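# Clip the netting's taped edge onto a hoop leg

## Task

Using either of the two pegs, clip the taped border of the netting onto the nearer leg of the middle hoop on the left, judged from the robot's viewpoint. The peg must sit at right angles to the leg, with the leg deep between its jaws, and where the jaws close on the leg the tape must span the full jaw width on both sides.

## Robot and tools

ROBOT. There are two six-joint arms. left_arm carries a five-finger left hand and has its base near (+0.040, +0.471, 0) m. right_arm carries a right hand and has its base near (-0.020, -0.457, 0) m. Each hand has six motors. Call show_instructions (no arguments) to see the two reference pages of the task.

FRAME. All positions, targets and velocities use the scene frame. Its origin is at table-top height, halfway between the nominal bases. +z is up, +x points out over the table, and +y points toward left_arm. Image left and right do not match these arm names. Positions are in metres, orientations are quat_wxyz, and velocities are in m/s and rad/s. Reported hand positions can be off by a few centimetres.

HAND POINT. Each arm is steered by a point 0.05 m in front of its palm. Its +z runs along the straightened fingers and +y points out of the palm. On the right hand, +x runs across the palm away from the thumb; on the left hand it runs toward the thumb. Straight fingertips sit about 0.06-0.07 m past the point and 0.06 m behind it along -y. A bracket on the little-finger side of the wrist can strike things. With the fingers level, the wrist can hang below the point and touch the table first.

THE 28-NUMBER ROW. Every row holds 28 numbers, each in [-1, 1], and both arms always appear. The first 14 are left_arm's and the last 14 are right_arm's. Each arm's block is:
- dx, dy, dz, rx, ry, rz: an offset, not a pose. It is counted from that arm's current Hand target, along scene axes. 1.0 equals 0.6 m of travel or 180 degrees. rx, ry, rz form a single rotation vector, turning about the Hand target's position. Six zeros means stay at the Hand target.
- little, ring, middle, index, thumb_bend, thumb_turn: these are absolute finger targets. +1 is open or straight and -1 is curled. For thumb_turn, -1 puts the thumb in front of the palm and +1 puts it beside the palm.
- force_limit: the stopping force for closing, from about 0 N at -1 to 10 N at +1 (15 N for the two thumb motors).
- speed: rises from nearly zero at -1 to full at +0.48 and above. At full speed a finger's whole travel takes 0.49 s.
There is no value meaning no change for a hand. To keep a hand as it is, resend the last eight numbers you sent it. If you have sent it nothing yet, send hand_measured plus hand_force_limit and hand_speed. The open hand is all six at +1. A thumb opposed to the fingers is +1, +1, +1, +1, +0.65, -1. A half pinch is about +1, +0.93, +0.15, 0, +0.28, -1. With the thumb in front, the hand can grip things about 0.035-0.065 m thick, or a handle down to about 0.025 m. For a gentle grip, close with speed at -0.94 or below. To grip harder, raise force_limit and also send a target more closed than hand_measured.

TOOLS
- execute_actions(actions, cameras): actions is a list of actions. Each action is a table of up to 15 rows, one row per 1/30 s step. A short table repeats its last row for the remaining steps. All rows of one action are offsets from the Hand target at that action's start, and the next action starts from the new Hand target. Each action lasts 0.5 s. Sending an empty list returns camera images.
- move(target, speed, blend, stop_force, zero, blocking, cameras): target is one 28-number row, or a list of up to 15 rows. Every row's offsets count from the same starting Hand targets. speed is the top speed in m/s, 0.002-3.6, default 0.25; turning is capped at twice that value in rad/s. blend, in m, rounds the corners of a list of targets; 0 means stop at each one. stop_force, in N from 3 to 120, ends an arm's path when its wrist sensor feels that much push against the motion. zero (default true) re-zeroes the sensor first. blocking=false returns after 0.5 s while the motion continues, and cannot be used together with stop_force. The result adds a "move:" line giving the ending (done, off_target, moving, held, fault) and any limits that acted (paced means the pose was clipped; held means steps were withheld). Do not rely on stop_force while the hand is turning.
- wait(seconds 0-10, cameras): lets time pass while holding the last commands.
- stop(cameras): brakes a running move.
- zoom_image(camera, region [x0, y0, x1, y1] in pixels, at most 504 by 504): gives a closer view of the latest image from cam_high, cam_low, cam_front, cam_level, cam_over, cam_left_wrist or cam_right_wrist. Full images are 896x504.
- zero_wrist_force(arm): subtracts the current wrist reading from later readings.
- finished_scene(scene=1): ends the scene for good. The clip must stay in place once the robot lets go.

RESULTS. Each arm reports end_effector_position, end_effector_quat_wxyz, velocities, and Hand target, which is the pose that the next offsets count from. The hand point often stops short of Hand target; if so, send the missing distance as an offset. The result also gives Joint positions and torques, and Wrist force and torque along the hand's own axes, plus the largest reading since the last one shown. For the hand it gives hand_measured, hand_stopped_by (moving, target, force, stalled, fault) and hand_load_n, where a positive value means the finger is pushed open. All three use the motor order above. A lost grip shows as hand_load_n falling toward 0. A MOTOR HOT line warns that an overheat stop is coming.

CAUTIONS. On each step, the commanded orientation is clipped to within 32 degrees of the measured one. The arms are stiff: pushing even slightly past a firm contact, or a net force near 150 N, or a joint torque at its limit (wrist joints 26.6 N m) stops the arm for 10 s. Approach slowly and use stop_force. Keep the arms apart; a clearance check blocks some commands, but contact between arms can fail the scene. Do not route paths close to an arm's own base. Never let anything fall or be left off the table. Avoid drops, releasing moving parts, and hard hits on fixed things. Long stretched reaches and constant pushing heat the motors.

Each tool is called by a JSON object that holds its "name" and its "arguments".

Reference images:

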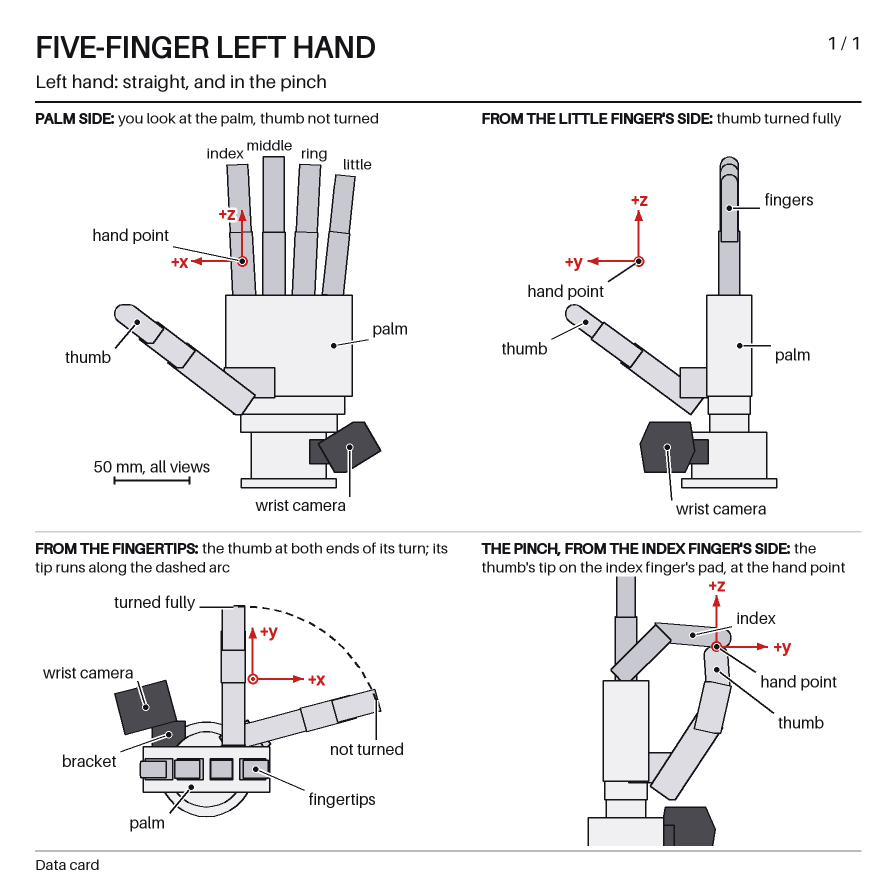

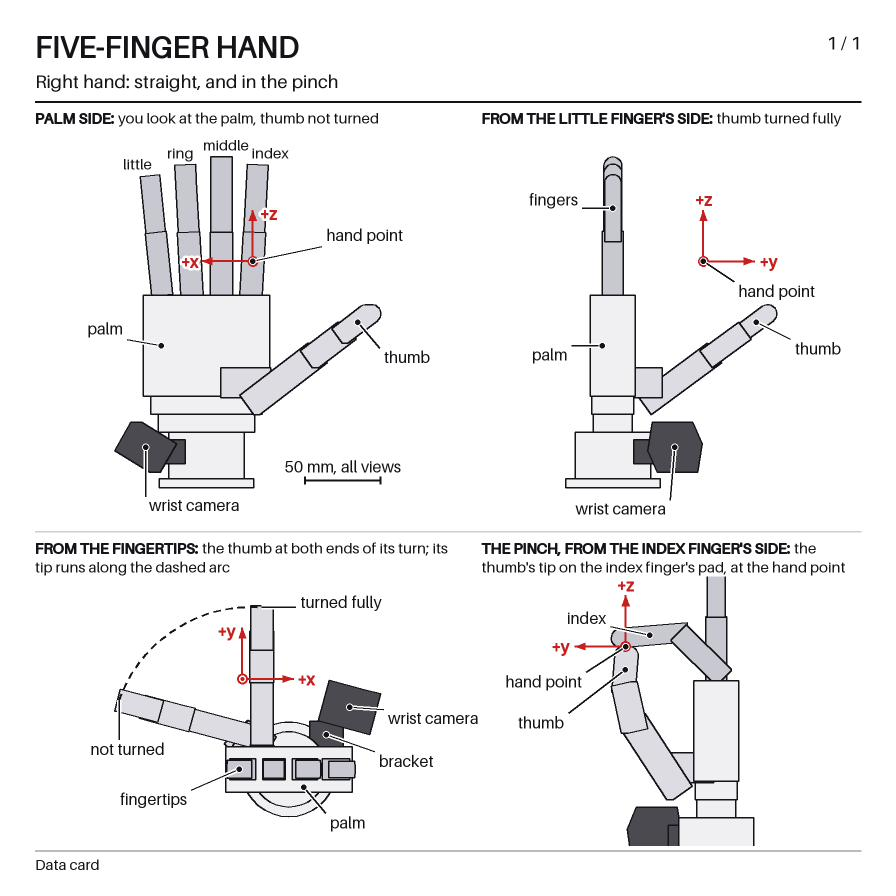

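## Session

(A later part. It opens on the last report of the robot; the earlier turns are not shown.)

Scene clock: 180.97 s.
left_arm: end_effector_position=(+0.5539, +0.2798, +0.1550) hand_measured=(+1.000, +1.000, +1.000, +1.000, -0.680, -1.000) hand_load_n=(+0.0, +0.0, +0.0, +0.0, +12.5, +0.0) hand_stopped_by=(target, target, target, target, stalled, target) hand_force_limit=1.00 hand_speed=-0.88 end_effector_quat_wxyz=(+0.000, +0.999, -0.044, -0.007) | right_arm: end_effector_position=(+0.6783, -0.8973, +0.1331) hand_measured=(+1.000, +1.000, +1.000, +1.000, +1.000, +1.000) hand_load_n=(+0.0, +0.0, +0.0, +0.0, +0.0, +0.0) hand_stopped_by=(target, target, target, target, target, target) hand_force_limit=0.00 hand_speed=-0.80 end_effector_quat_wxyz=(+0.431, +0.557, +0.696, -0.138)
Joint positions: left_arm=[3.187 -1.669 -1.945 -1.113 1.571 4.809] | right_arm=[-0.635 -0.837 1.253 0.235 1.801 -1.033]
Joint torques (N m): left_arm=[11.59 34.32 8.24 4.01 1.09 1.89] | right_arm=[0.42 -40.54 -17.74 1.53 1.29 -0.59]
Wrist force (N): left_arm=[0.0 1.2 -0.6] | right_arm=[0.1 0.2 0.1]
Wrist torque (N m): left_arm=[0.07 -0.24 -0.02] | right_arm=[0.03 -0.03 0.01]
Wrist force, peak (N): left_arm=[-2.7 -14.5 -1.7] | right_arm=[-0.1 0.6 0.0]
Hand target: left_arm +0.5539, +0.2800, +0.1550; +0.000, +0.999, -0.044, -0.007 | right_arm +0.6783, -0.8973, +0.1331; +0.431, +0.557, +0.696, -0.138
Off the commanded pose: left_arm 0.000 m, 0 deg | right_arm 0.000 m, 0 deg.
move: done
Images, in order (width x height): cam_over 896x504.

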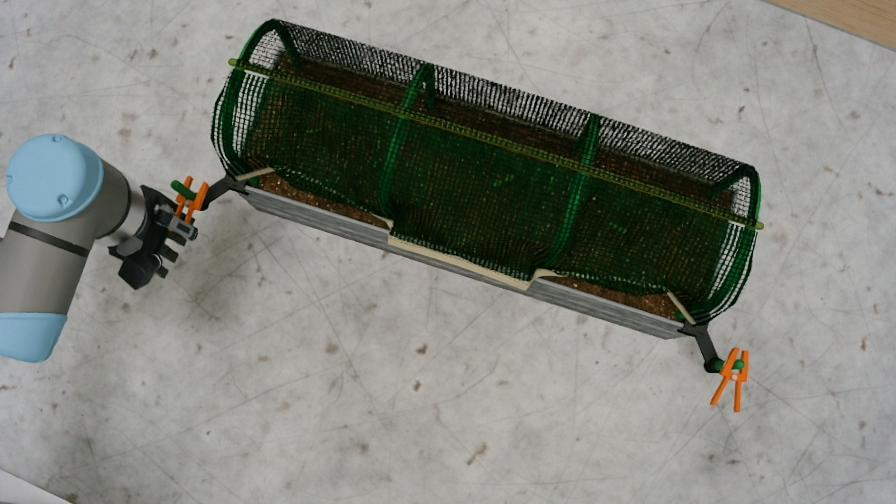

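{"name": "move", "arguments": {"target": [[-0.0583,0.0082,0,0,0,0,1,1,1,1,-0.69,-1,1.0,-0.88,0,0,0,0,0,0,1,1,1,1,1,1,0.0,-0.8]], "speed": 0.025, "stop_force": 10, "cameras": ["cam_over","cam_level","cam_left_wrist"]}}

{"name": "zoom_image", "arguments": {"camera": "cam_over", "region": [140, 170, 220, 250]}}

{"name": "zoom_image", "arguments": {"camera": "cam_level", "region": [0, 200, 150, 320]}}

Scene clock: 183.90 s.
left_arm: end_effector_position=(+0.5189, +0.2850, +0.1550) hand_measured=(+1.000, +1.000, +1.000, +1.000, -0.680, -1.000) hand_load_n=(+0.0, +0.0, +0.0, +0.0, +11.5, +0.5) hand_stopped_by=(target, target, target, target, stalled, target) hand_force_limit=1.00 hand_speed=-0.88 end_effector_quat_wxyz=(+0.000, +0.999, -0.044, -0.007) | right_arm: end_effector_position=(+0.6783, -0.8973, +0.1331) hand_measured=(+1.000, +1.000, +1.000, +1.000, +1.000, +1.000) hand_load_n=(+0.0, +0.0, +0.0, +0.0, +0.0, +0.0) hand_stopped_by=(target, target, target, target, target, target) hand_force_limit=0.00 hand_speed=-0.80 end_effector_quat_wxyz=(+0.431, +0.557, +0.696, -0.138)
Joint positions: left_arm=[3.199 -1.585 -2.034 -1.107 1.572 4.821] | right_arm=[-0.635 -0.837 1.253 0.235 1.801 -1.033]
Joint torques (N m): left_arm=[10.41 28.96 7.33 3.64 0.44 1.47] | right_arm=[-0.13 -40.28 -17.15 1.49 1.27 -0.53]
Wrist force (N): left_arm=[2.3 0.4 -0.5] | right_arm=[0.3 0.3 -0.1]
Wrist torque (N m): left_arm=[0.04 -0.32 0.04] | right_arm=[0.05 -0.04 0.03]
Wrist force, peak (N): left_arm=[2.3 0.4 -0.8] | right_arm=[0.3 0.4 -0.2]
Hand target: left_arm +0.5189, +0.2850, +0.1550; +0.000, +0.999, -0.044, -0.007 | right_arm +0.6783, -0.8973, +0.1331; +0.431, +0.557, +0.696, -0.138
Off the commanded pose: left_arm 0.000 m, 0 deg | right_arm 0.000 m, 0 deg.
move: done
Images, in order (width x height): cam_level 896x504, cam_over 896x504, cam_left_wrist 896x504.

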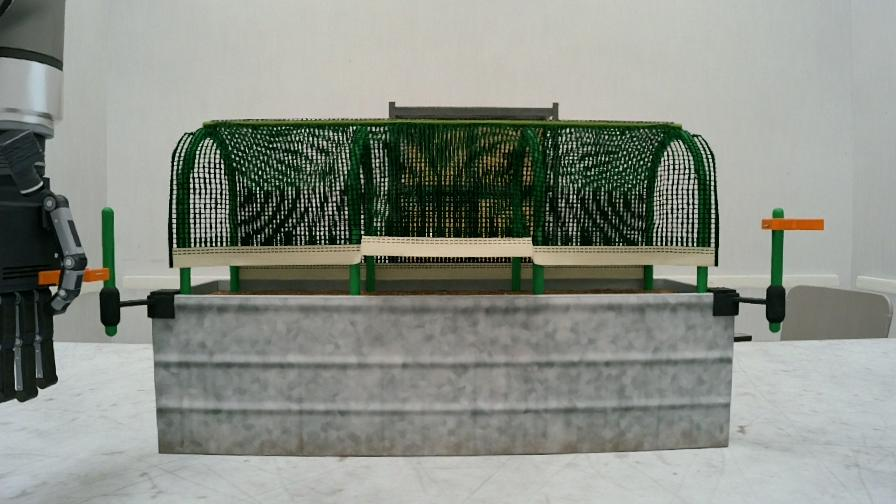

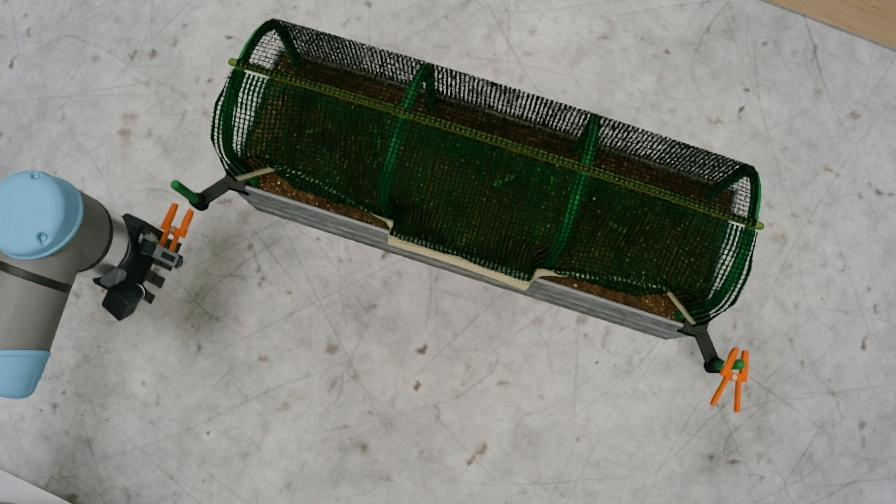

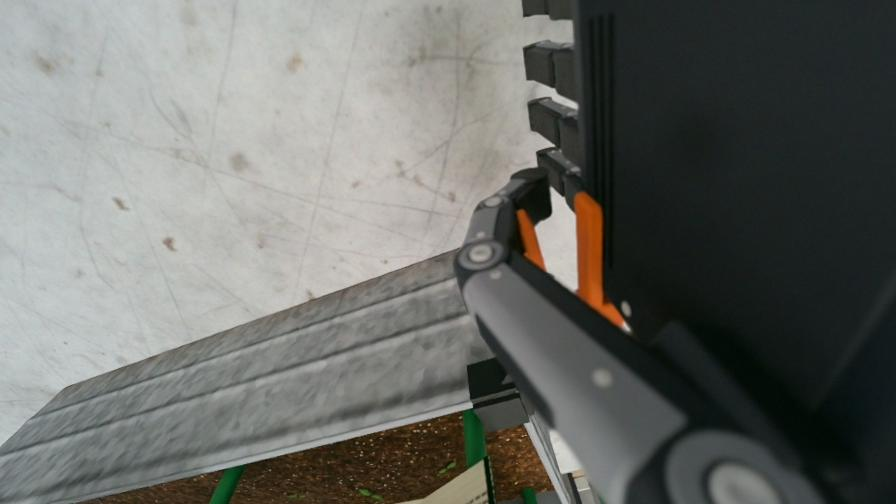

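Scaled by 6.300 from the camera's 896x504 image, which has a finer 1280x720 frame.

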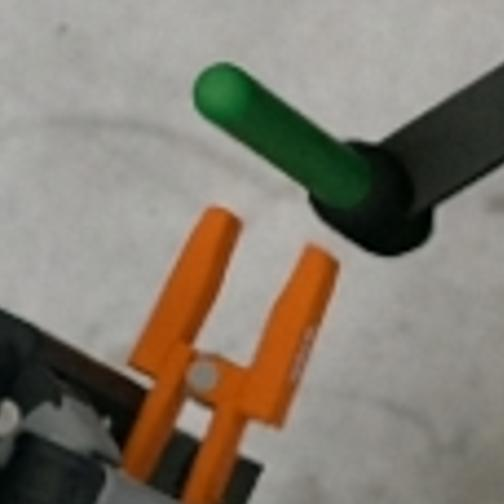

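Scaled by 3.360 from the camera's 896x504 image, which has a finer 1280x720 frame.

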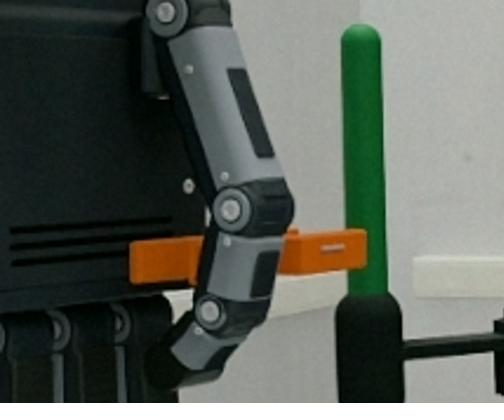

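{"name": "move", "arguments": {"target": [[0,0,0.045,0,0,0,1,1,1,1,-0.69,-1,1.0,-0.88,0,0,0,0,0,0,1,1,1,1,1,1,0.0,-0.8],[0,-0.325,0.045,0,0,0.0428,1,1,1,1,-0.69,-1,1.0,-0.88,0,0,0,0,0,0,1,1,1,1,1,1,0.0,-0.8]], "speed": [0.05, 0.1], "cameras": ["cam_over","cam_level","cam_left_wrist","cam_front"]}}

{"name": "zoom_image", "arguments": {"camera": "cam_over", "region": [300, 190, 460, 310]}}

{"name": "zoom_image", "arguments": {"camera": "cam_level", "region": [230, 180, 430, 330]}}

Scene clock: 188.63 s.
left_arm: end_effector_position=(+0.5189, +0.0901, +0.1820) hand_measured=(+1.000, +1.000, +1.000, +1.000, -0.680, -1.000) hand_load_n=(+0.0, +0.0, +0.0, +0.0, +12.0, +0.5) hand_stopped_by=(target, target, target, target, stalled, target) hand_force_limit=1.00 hand_speed=-0.88 end_effector_quat_wxyz=(+0.000, +1.000, +0.023, -0.007) | right_arm: end_effector_position=(+0.6783, -0.8973, +0.1331) hand_measured=(+1.000, +1.000, +1.000, +1.000, +1.000, +1.000) hand_load_n=(+0.0, +0.0, +0.0, +0.0, +0.0, +0.0) hand_stopped_by=(target, target, target, target, target, target) hand_force_limit=0.00 hand_speed=-0.80 end_effector_quat_wxyz=(+0.431, +0.557, +0.696, -0.138)
Joint positions: left_arm=[2.799 -1.743 -1.784 -1.199 1.564 4.287] | right_arm=[-0.635 -0.837 1.253 0.235 1.801 -1.033]
Joint torques (N m): left_arm=[-11.22 20.24 34.58 0.21 1.6 -1.91] | right_arm=[0.43 -40.35 -16.73 1.47 1.26 -0.53]
Wrist force (N): left_arm=[1.6 0.6 -0.8] | right_arm=[0.3 0.1 0.2]
Wrist torque (N m): left_arm=[0.08 -0.25 0.21] | right_arm=[0.01 -0.05 0.02]
Wrist force, peak (N): left_arm=[2.3 0.7 -0.7] | right_arm=[0.1 0.5 0.1]
Hand target: left_arm +0.5189, +0.0900, +0.1820; +0.000, +1.000, +0.023, -0.007 | right_arm +0.6783, -0.8973, +0.1331; +0.431, +0.557, +0.696, -0.138
Off the commanded pose: left_arm 0.000 m, 0 deg | right_arm 0.000 m, 0 deg.
move: done
Images, in order (width x height): cam_front 896x504, cam_level 896x504, cam_over 896x504, cam_left_wrist 896x504.

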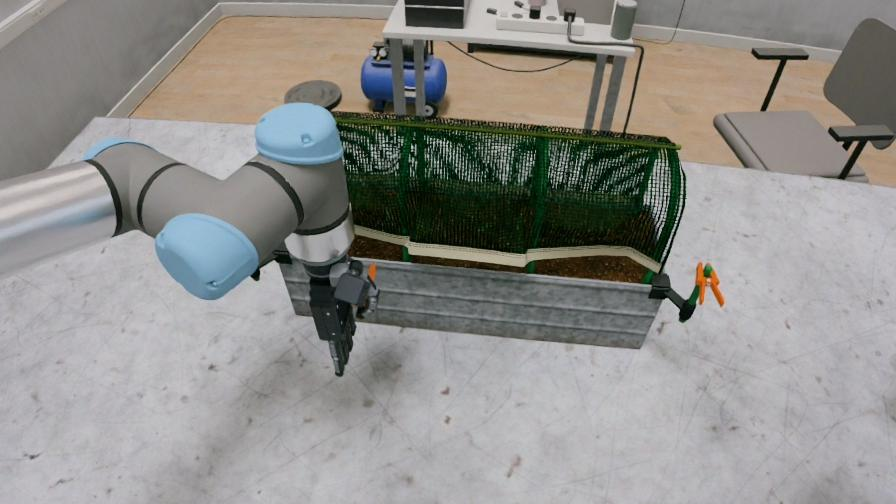

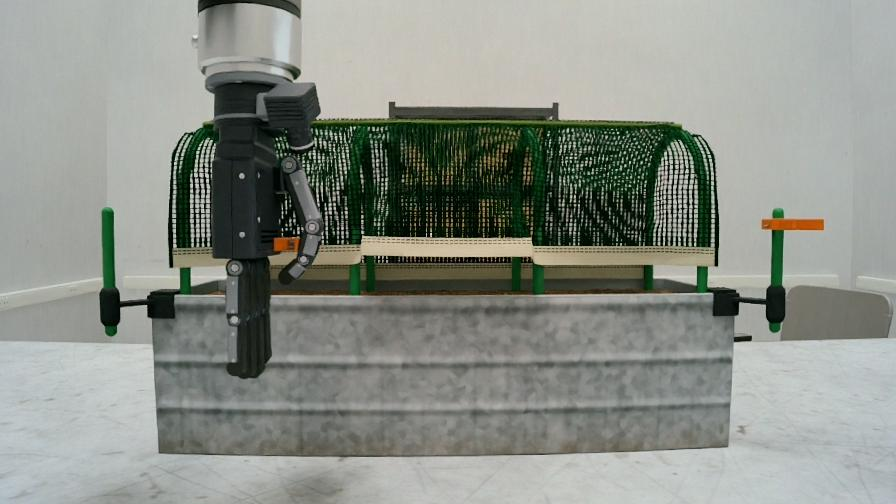

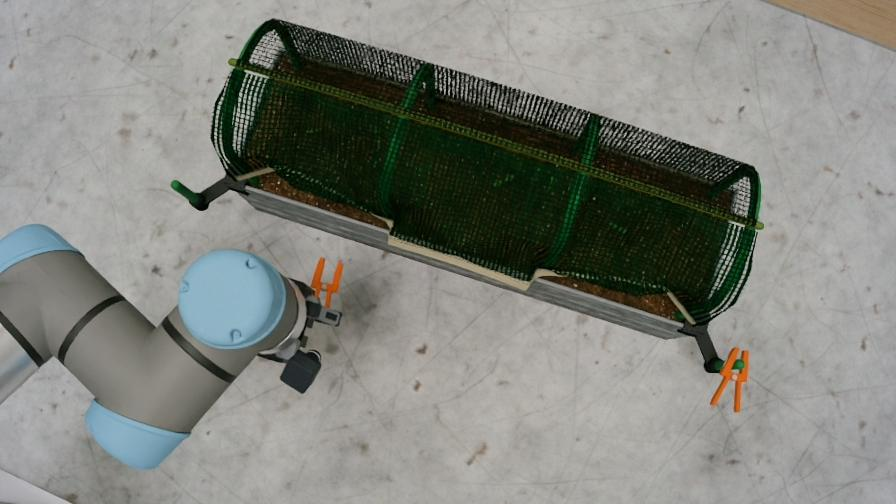

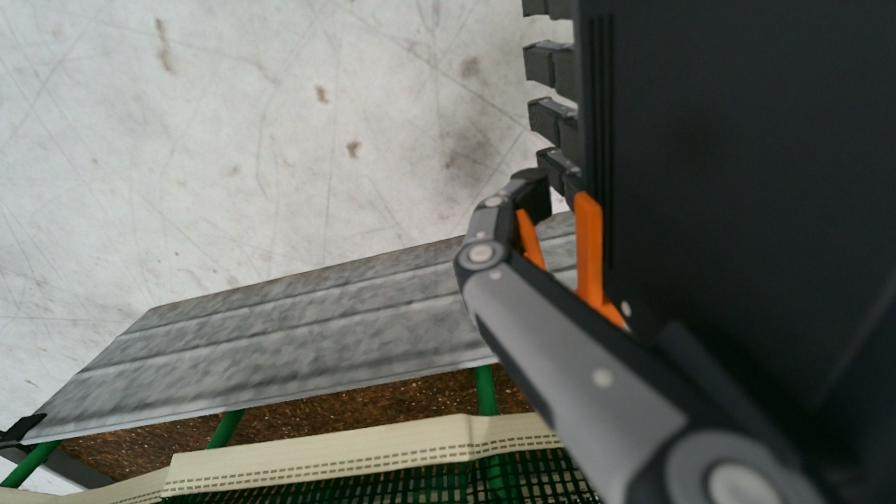

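Scaled by 3.150 from the camera's 896x504 image, which has a finer 1280x720 frame.

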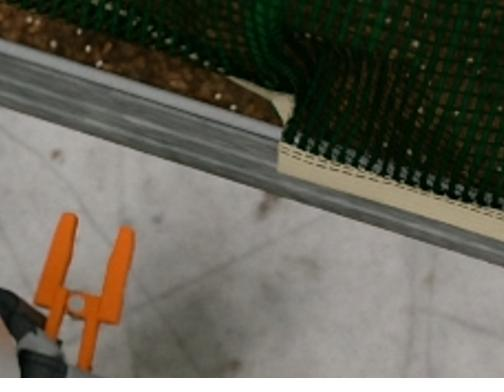

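Scaled by 2.520 from the camera's 896x504 image, which has a finer 1280x720 frame.

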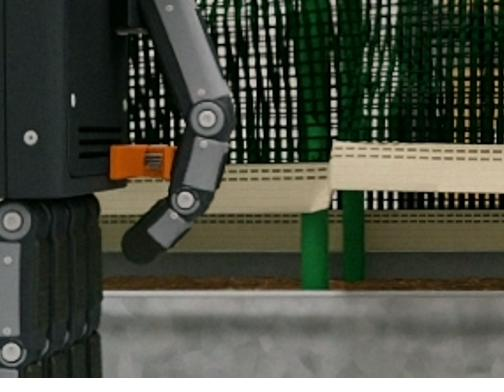

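{"name": "zoom_image", "arguments": {"camera": "cam_over", "region": [360, 180, 430, 250]}}

{"name": "zoom_image", "arguments": {"camera": "cam_level", "region": [320, 210, 400, 300]}}

{"name": "zoom_image", "arguments": {"camera": "cam_front", "region": [330, 220, 450, 330]}}

{"name": "zoom_image", "arguments": {"camera": "cam_left_wrist", "region": [360, 300, 640, 500]}}

Scaled by 7.200 from the camera's 896x504 image, which has a finer 1280x720 frame.

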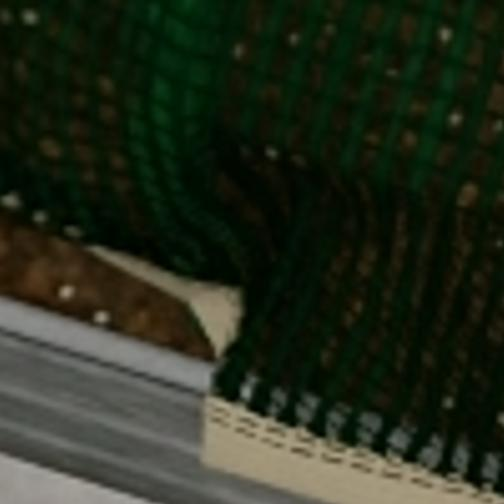

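Scaled by 5.600 from the camera's 896x504 image, which has a finer 1280x720 frame.

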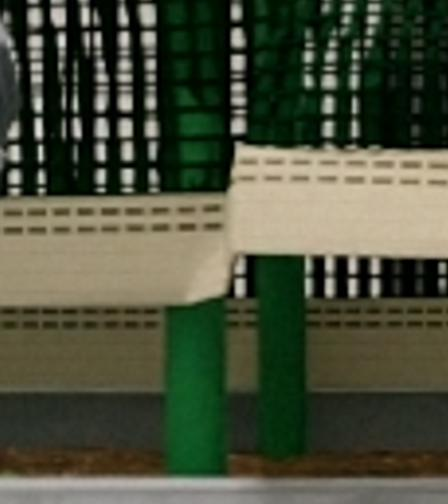

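Scaled by 4.200 from the camera's 896x504 image, which has a finer 1280x720 frame.

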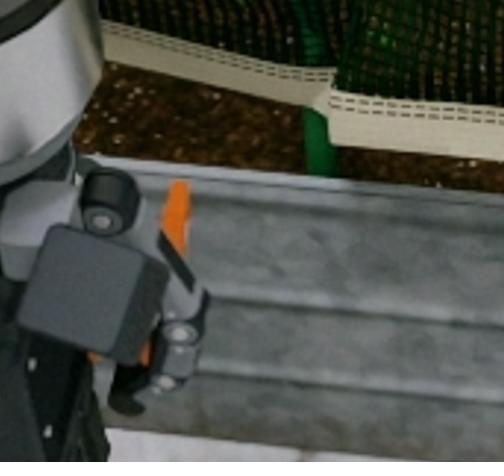

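Scaled by 1.800 from the camera's 896x504 image, which has a finer 1280x720 frame.

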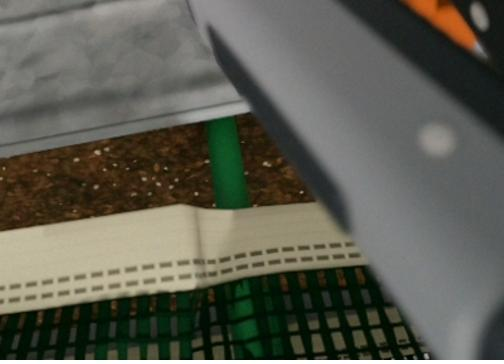

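{"name": "move", "arguments": {"target": [[0.042,-0.08,-0.0117,0,0,-0.0167,1,1,1,1,-0.69,-1,1.0,-0.88,0,0,0,0,0,0,1,1,1,1,1,1,0.0,-0.8]], "speed": 0.05, "cameras": ["cam_over","cam_level","cam_left_wrist","cam_front"]}}

{"name": "zoom_image", "arguments": {"camera": "cam_over", "region": [330, 190, 430, 290]}}

{"name": "zoom_image", "arguments": {"camera": "cam_level", "region": [270, 190, 430, 310]}}

{"name": "zoom_image", "arguments": {"camera": "cam_left_wrist", "region": [380, 180, 660, 460]}}

Scene clock: 192.60 s.
left_arm: end_effector_position=(+0.5440, +0.0421, +0.1750) hand_measured=(+1.000, +1.000, +1.000, +1.000, -0.680, -1.000) hand_load_n=(+0.0, +0.0, +0.0, +0.0, +11.5, +1.0) hand_stopped_by=(target, target, target, target, stalled, target) hand_force_limit=1.00 hand_speed=-0.88 end_effector_quat_wxyz=(+0.000, +1.000, -0.003, -0.007) | right_arm: end_effector_position=(+0.6783, -0.8973, +0.1331) hand_measured=(+1.000, +1.000, +1.000, +1.000, +1.000, +1.000) hand_load_n=(+0.0, +0.0, +0.0, +0.0, +0.0, +0.5) hand_stopped_by=(target, target, target, target, target, target) hand_force_limit=0.00 hand_speed=-0.80 end_effector_quat_wxyz=(+0.431, +0.557, +0.696, -0.138)
Joint positions: left_arm=[2.742 -1.864 -1.65 -1.212 1.564 4.283] | right_arm=[-0.635 -0.837 1.253 0.235 1.801 -1.033]
Joint torques (N m): left_arm=[-10.93 24.32 34.85 0.1 0.98 -1.73] | right_arm=[0.16 -40.49 -17.62 1.44 1.22 -0.52]
Wrist force (N): left_arm=[1.9 0.5 -1.0] | right_arm=[0.1 0.1 -0.2]
Wrist torque (N m): left_arm=[0.06 -0.31 0.18] | right_arm=[0.04 -0.02 0.02]
Wrist force, peak (N): left_arm=[2.1 0.6 -1.0] | right_arm=[0.0 0.6 -0.3]
Hand target: left_arm +0.5441, +0.0420, +0.1749; +0.000, +1.000, -0.003, -0.007 | right_arm +0.6783, -0.8973, +0.1331; +0.431, +0.557, +0.696, -0.138
Off the commanded pose: left_arm 0.000 m, 0 deg | right_arm 0.000 m, 0 deg.
move: done
Images, in order (width x height): cam_front 896x504, cam_level 896x504, cam_over 896x504, cam_left_wrist 896x504.

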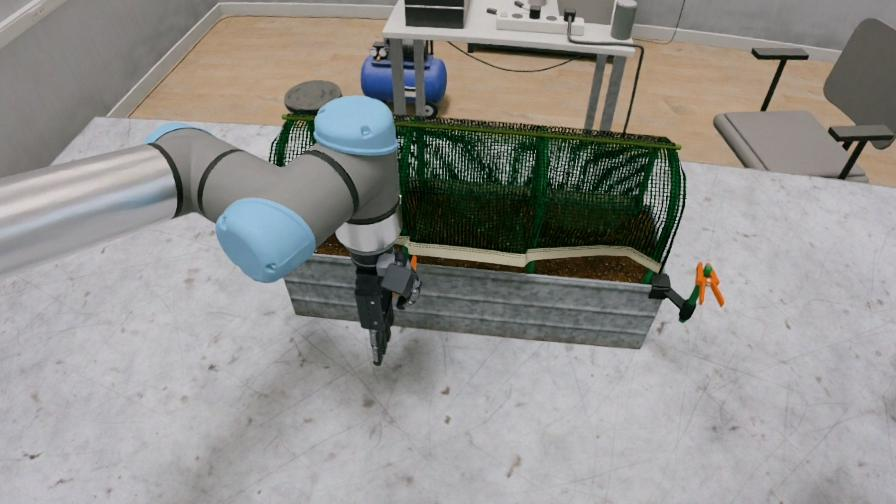

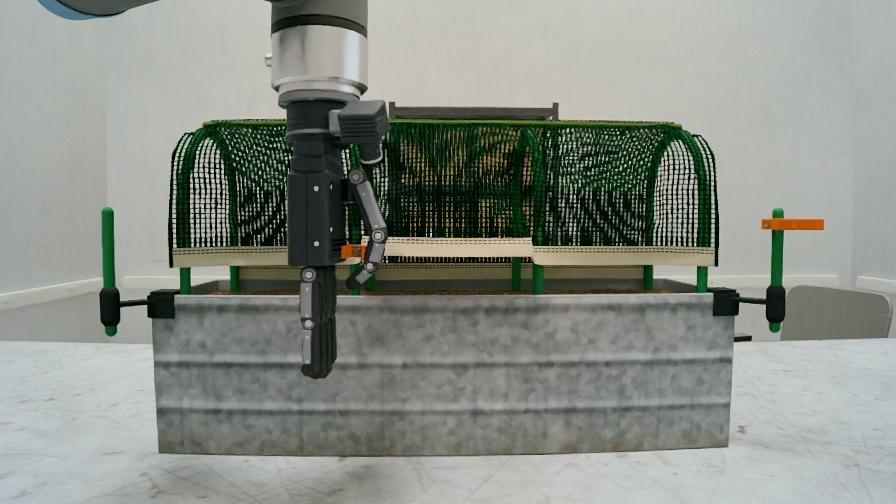

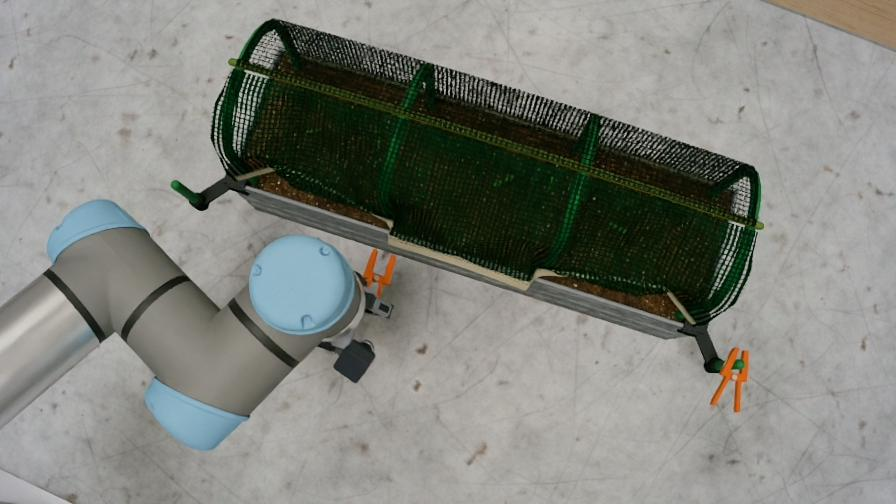

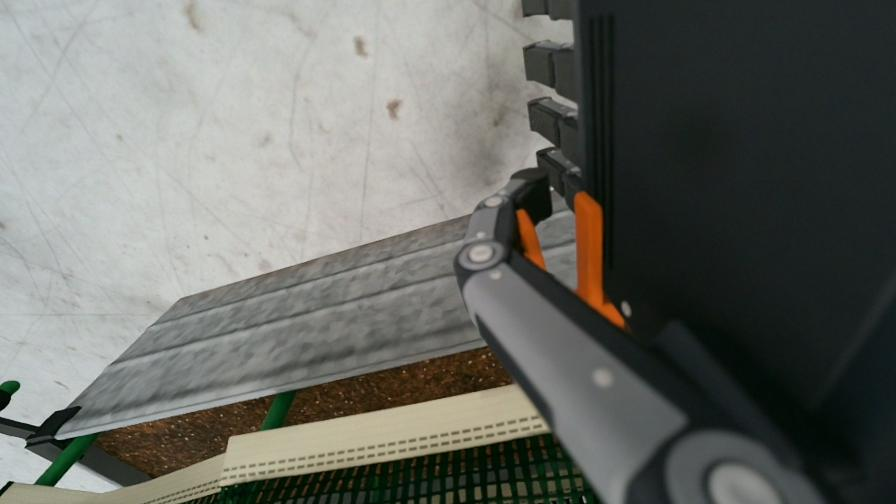

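Scaled by 5.040 from the camera's 896x504 image, which has a finer 1280x720 frame.

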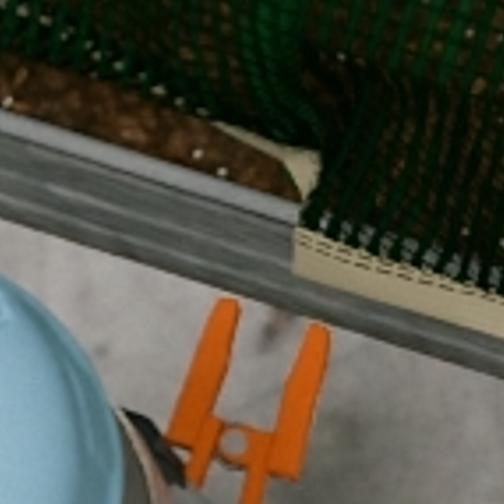

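Scaled by 3.150 from the camera's 896x504 image, which has a finer 1280x720 frame.

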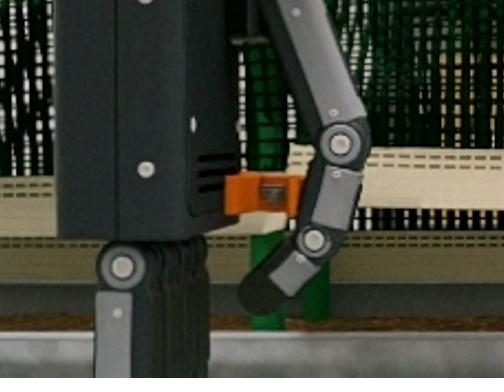

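Scaled by 1.800 from the camera's 896x504 image, which has a finer 1280x720 frame.

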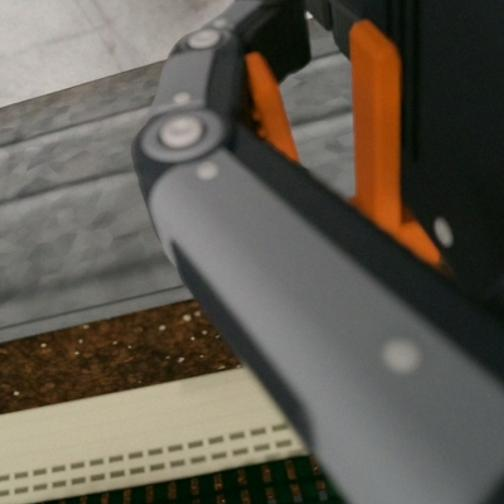

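{"name": "move", "arguments": {"target": [[0.0167,0.0108,-0.0017,0,0,0.004,1,1,1,1,-0.69,-1,1.0,-0.88,0,0,0,0,0,0,1,1,1,1,1,1,0.0,-0.8]], "speed": 0.04, "cameras": ["cam_over","cam_level","cam_left_wrist","cam_front","cam_low"]}}

{"name": "zoom_image", "arguments": {"camera": "cam_over", "region": [350, 190, 430, 270]}}

{"name": "zoom_image", "arguments": {"camera": "cam_level", "region": [290, 200, 410, 290]}}

{"name": "zoom_image", "arguments": {"camera": "cam_front", "region": [350, 200, 470, 290]}}

Scene clock: 195.33 s.
left_arm: end_effector_position=(+0.5539, +0.0483, +0.1739) hand_measured=(+1.000, +1.000, +1.000, +1.000, -0.680, -1.000) hand_load_n=(+0.0, +0.0, +0.0, +0.0, +11.5, +0.5) hand_stopped_by=(target, target, target, target, stalled, target) hand_force_limit=1.00 hand_speed=-0.88 end_effector_quat_wxyz=(+0.000, +1.000, +0.003, -0.007) | right_arm: end_effector_position=(+0.6783, -0.8973, +0.1331) hand_measured=(+1.000, +1.000, +1.000, +1.000, +1.000, +1.000) hand_load_n=(+0.0, +0.0, +0.0, +0.0, -0.5, +0.0) hand_stopped_by=(target, target, target, target, target, target) hand_force_limit=0.00 hand_speed=-0.80 end_effector_quat_wxyz=(+0.431, +0.557, +0.696, -0.138)
Joint positions: left_arm=[2.758 -1.873 -1.64 -1.212 1.564 4.286] | right_arm=[-0.635 -0.837 1.253 0.235 1.801 -1.033]
Joint torques (N m): left_arm=[9.71 27.06 33.03 0.4 2.01 1.71] | right_arm=[0.32 -40.3 -17.17 1.45 1.22 -0.58]
Wrist force (N): left_arm=[2.0 0.3 -0.9] | right_arm=[0.6 0.0 -0.2]
Wrist torque (N m): left_arm=[0.03 -0.30 0.00] | right_arm=[0.02 -0.08 0.04]
Wrist force, peak (N): left_arm=[2.1 0.5 -1.1] | right_arm=[0.4 0.5 -0.1]
Hand target: left_arm +0.5541, +0.0484, +0.1739; +0.000, +1.000, +0.003, -0.007 | right_arm +0.6783, -0.8973, +0.1331; +0.431, +0.557, +0.696, -0.138
Off the commanded pose: left_arm 0.000 m, 0 deg | right_arm 0.000 m, 0 deg.
move: done
Images, in order (width x height): cam_low 896x504, cam_front 896x504, cam_level 896x504, cam_over 896x504, cam_left_wrist 896x504.

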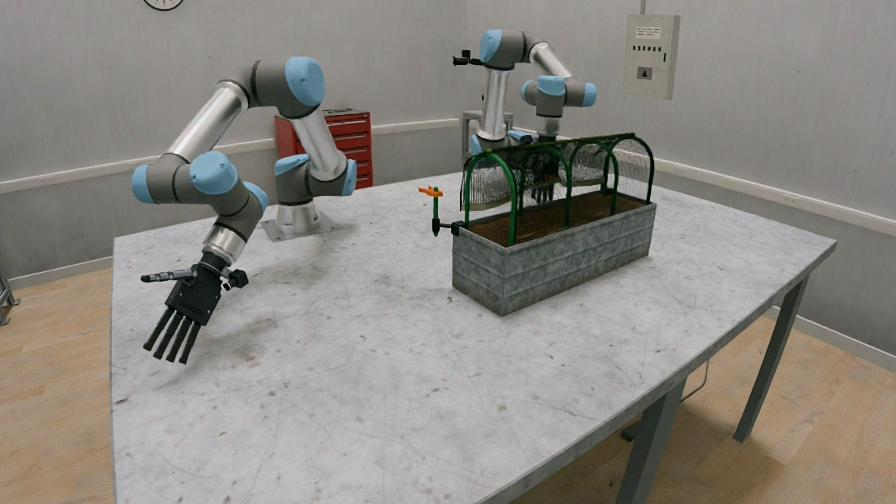

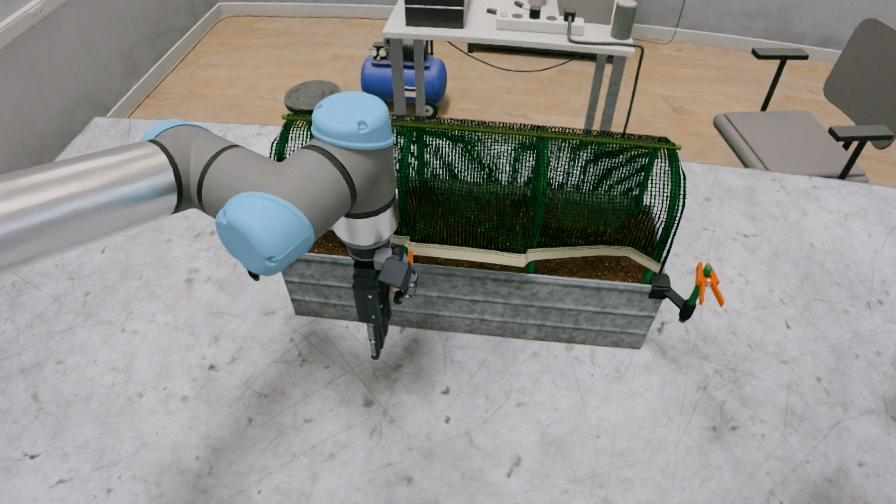

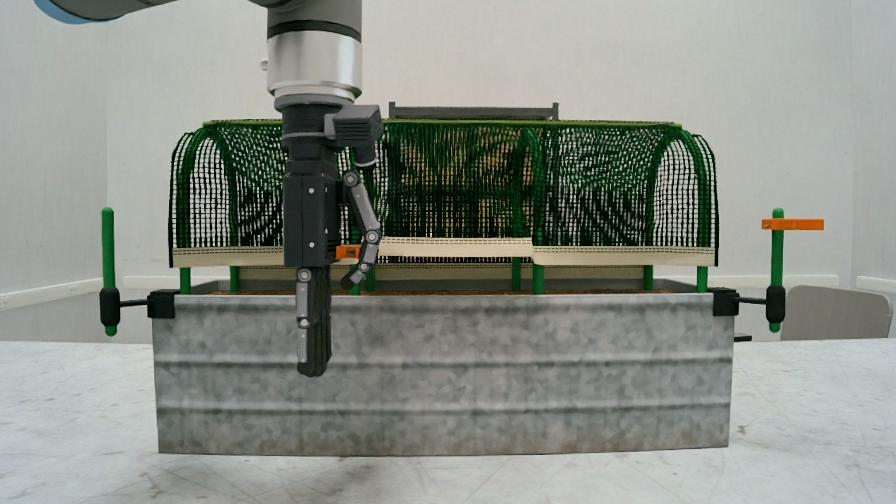

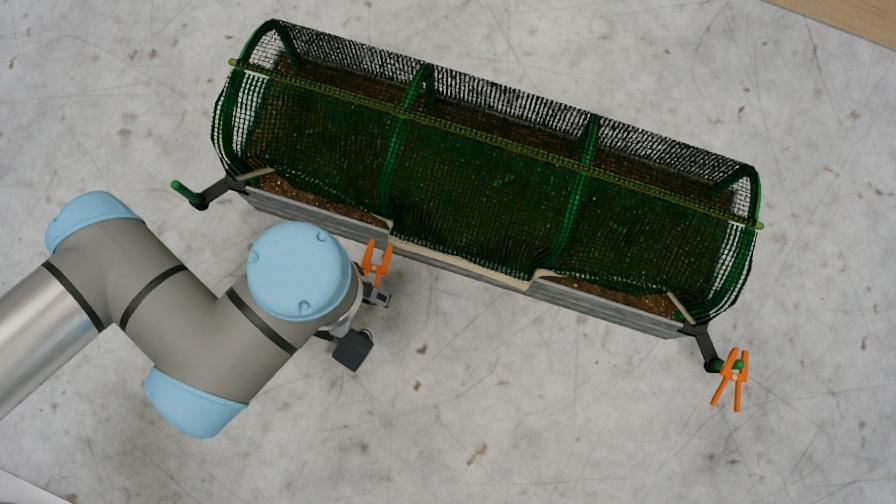

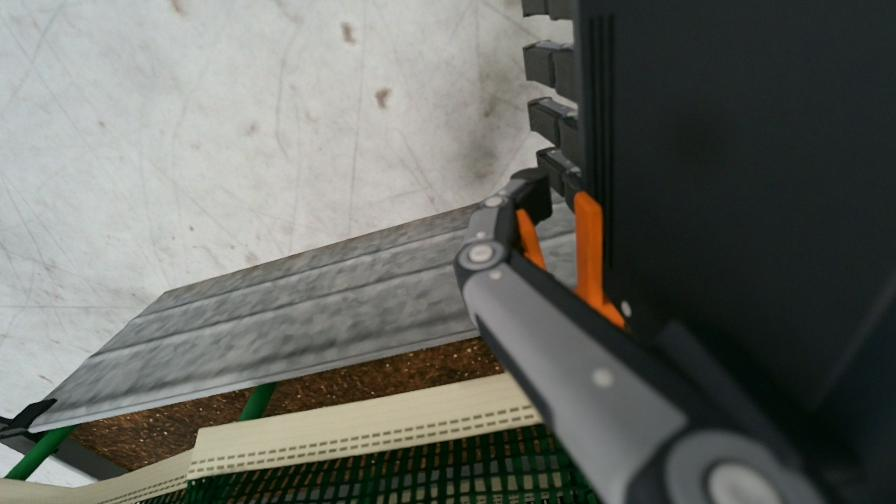

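Scaled by 6.300 from the camera's 896x504 image, which has a finer 1280x720 frame.

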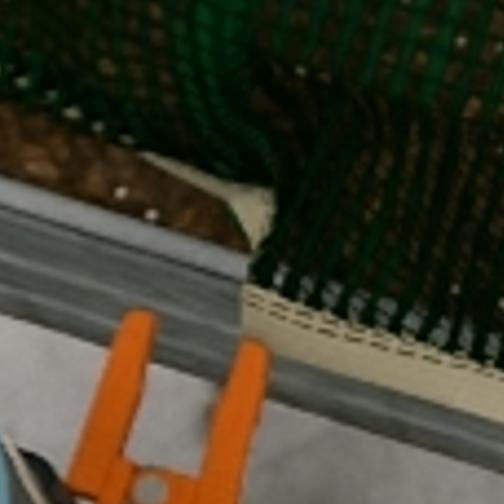

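Scaled by 4.200 from the camera's 896x504 image, which has a finer 1280x720 frame.

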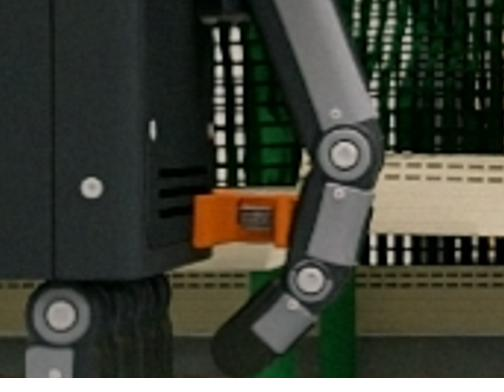

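Scaled by 4.200 from the camera's 896x504 image, which has a finer 1280x720 frame.

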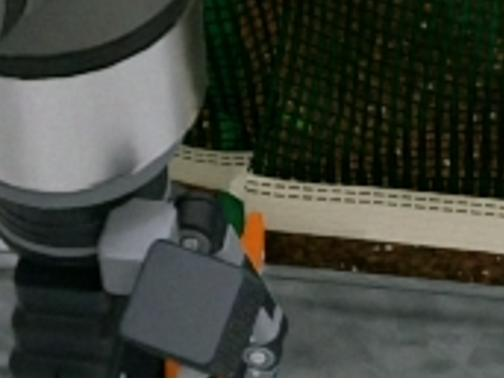

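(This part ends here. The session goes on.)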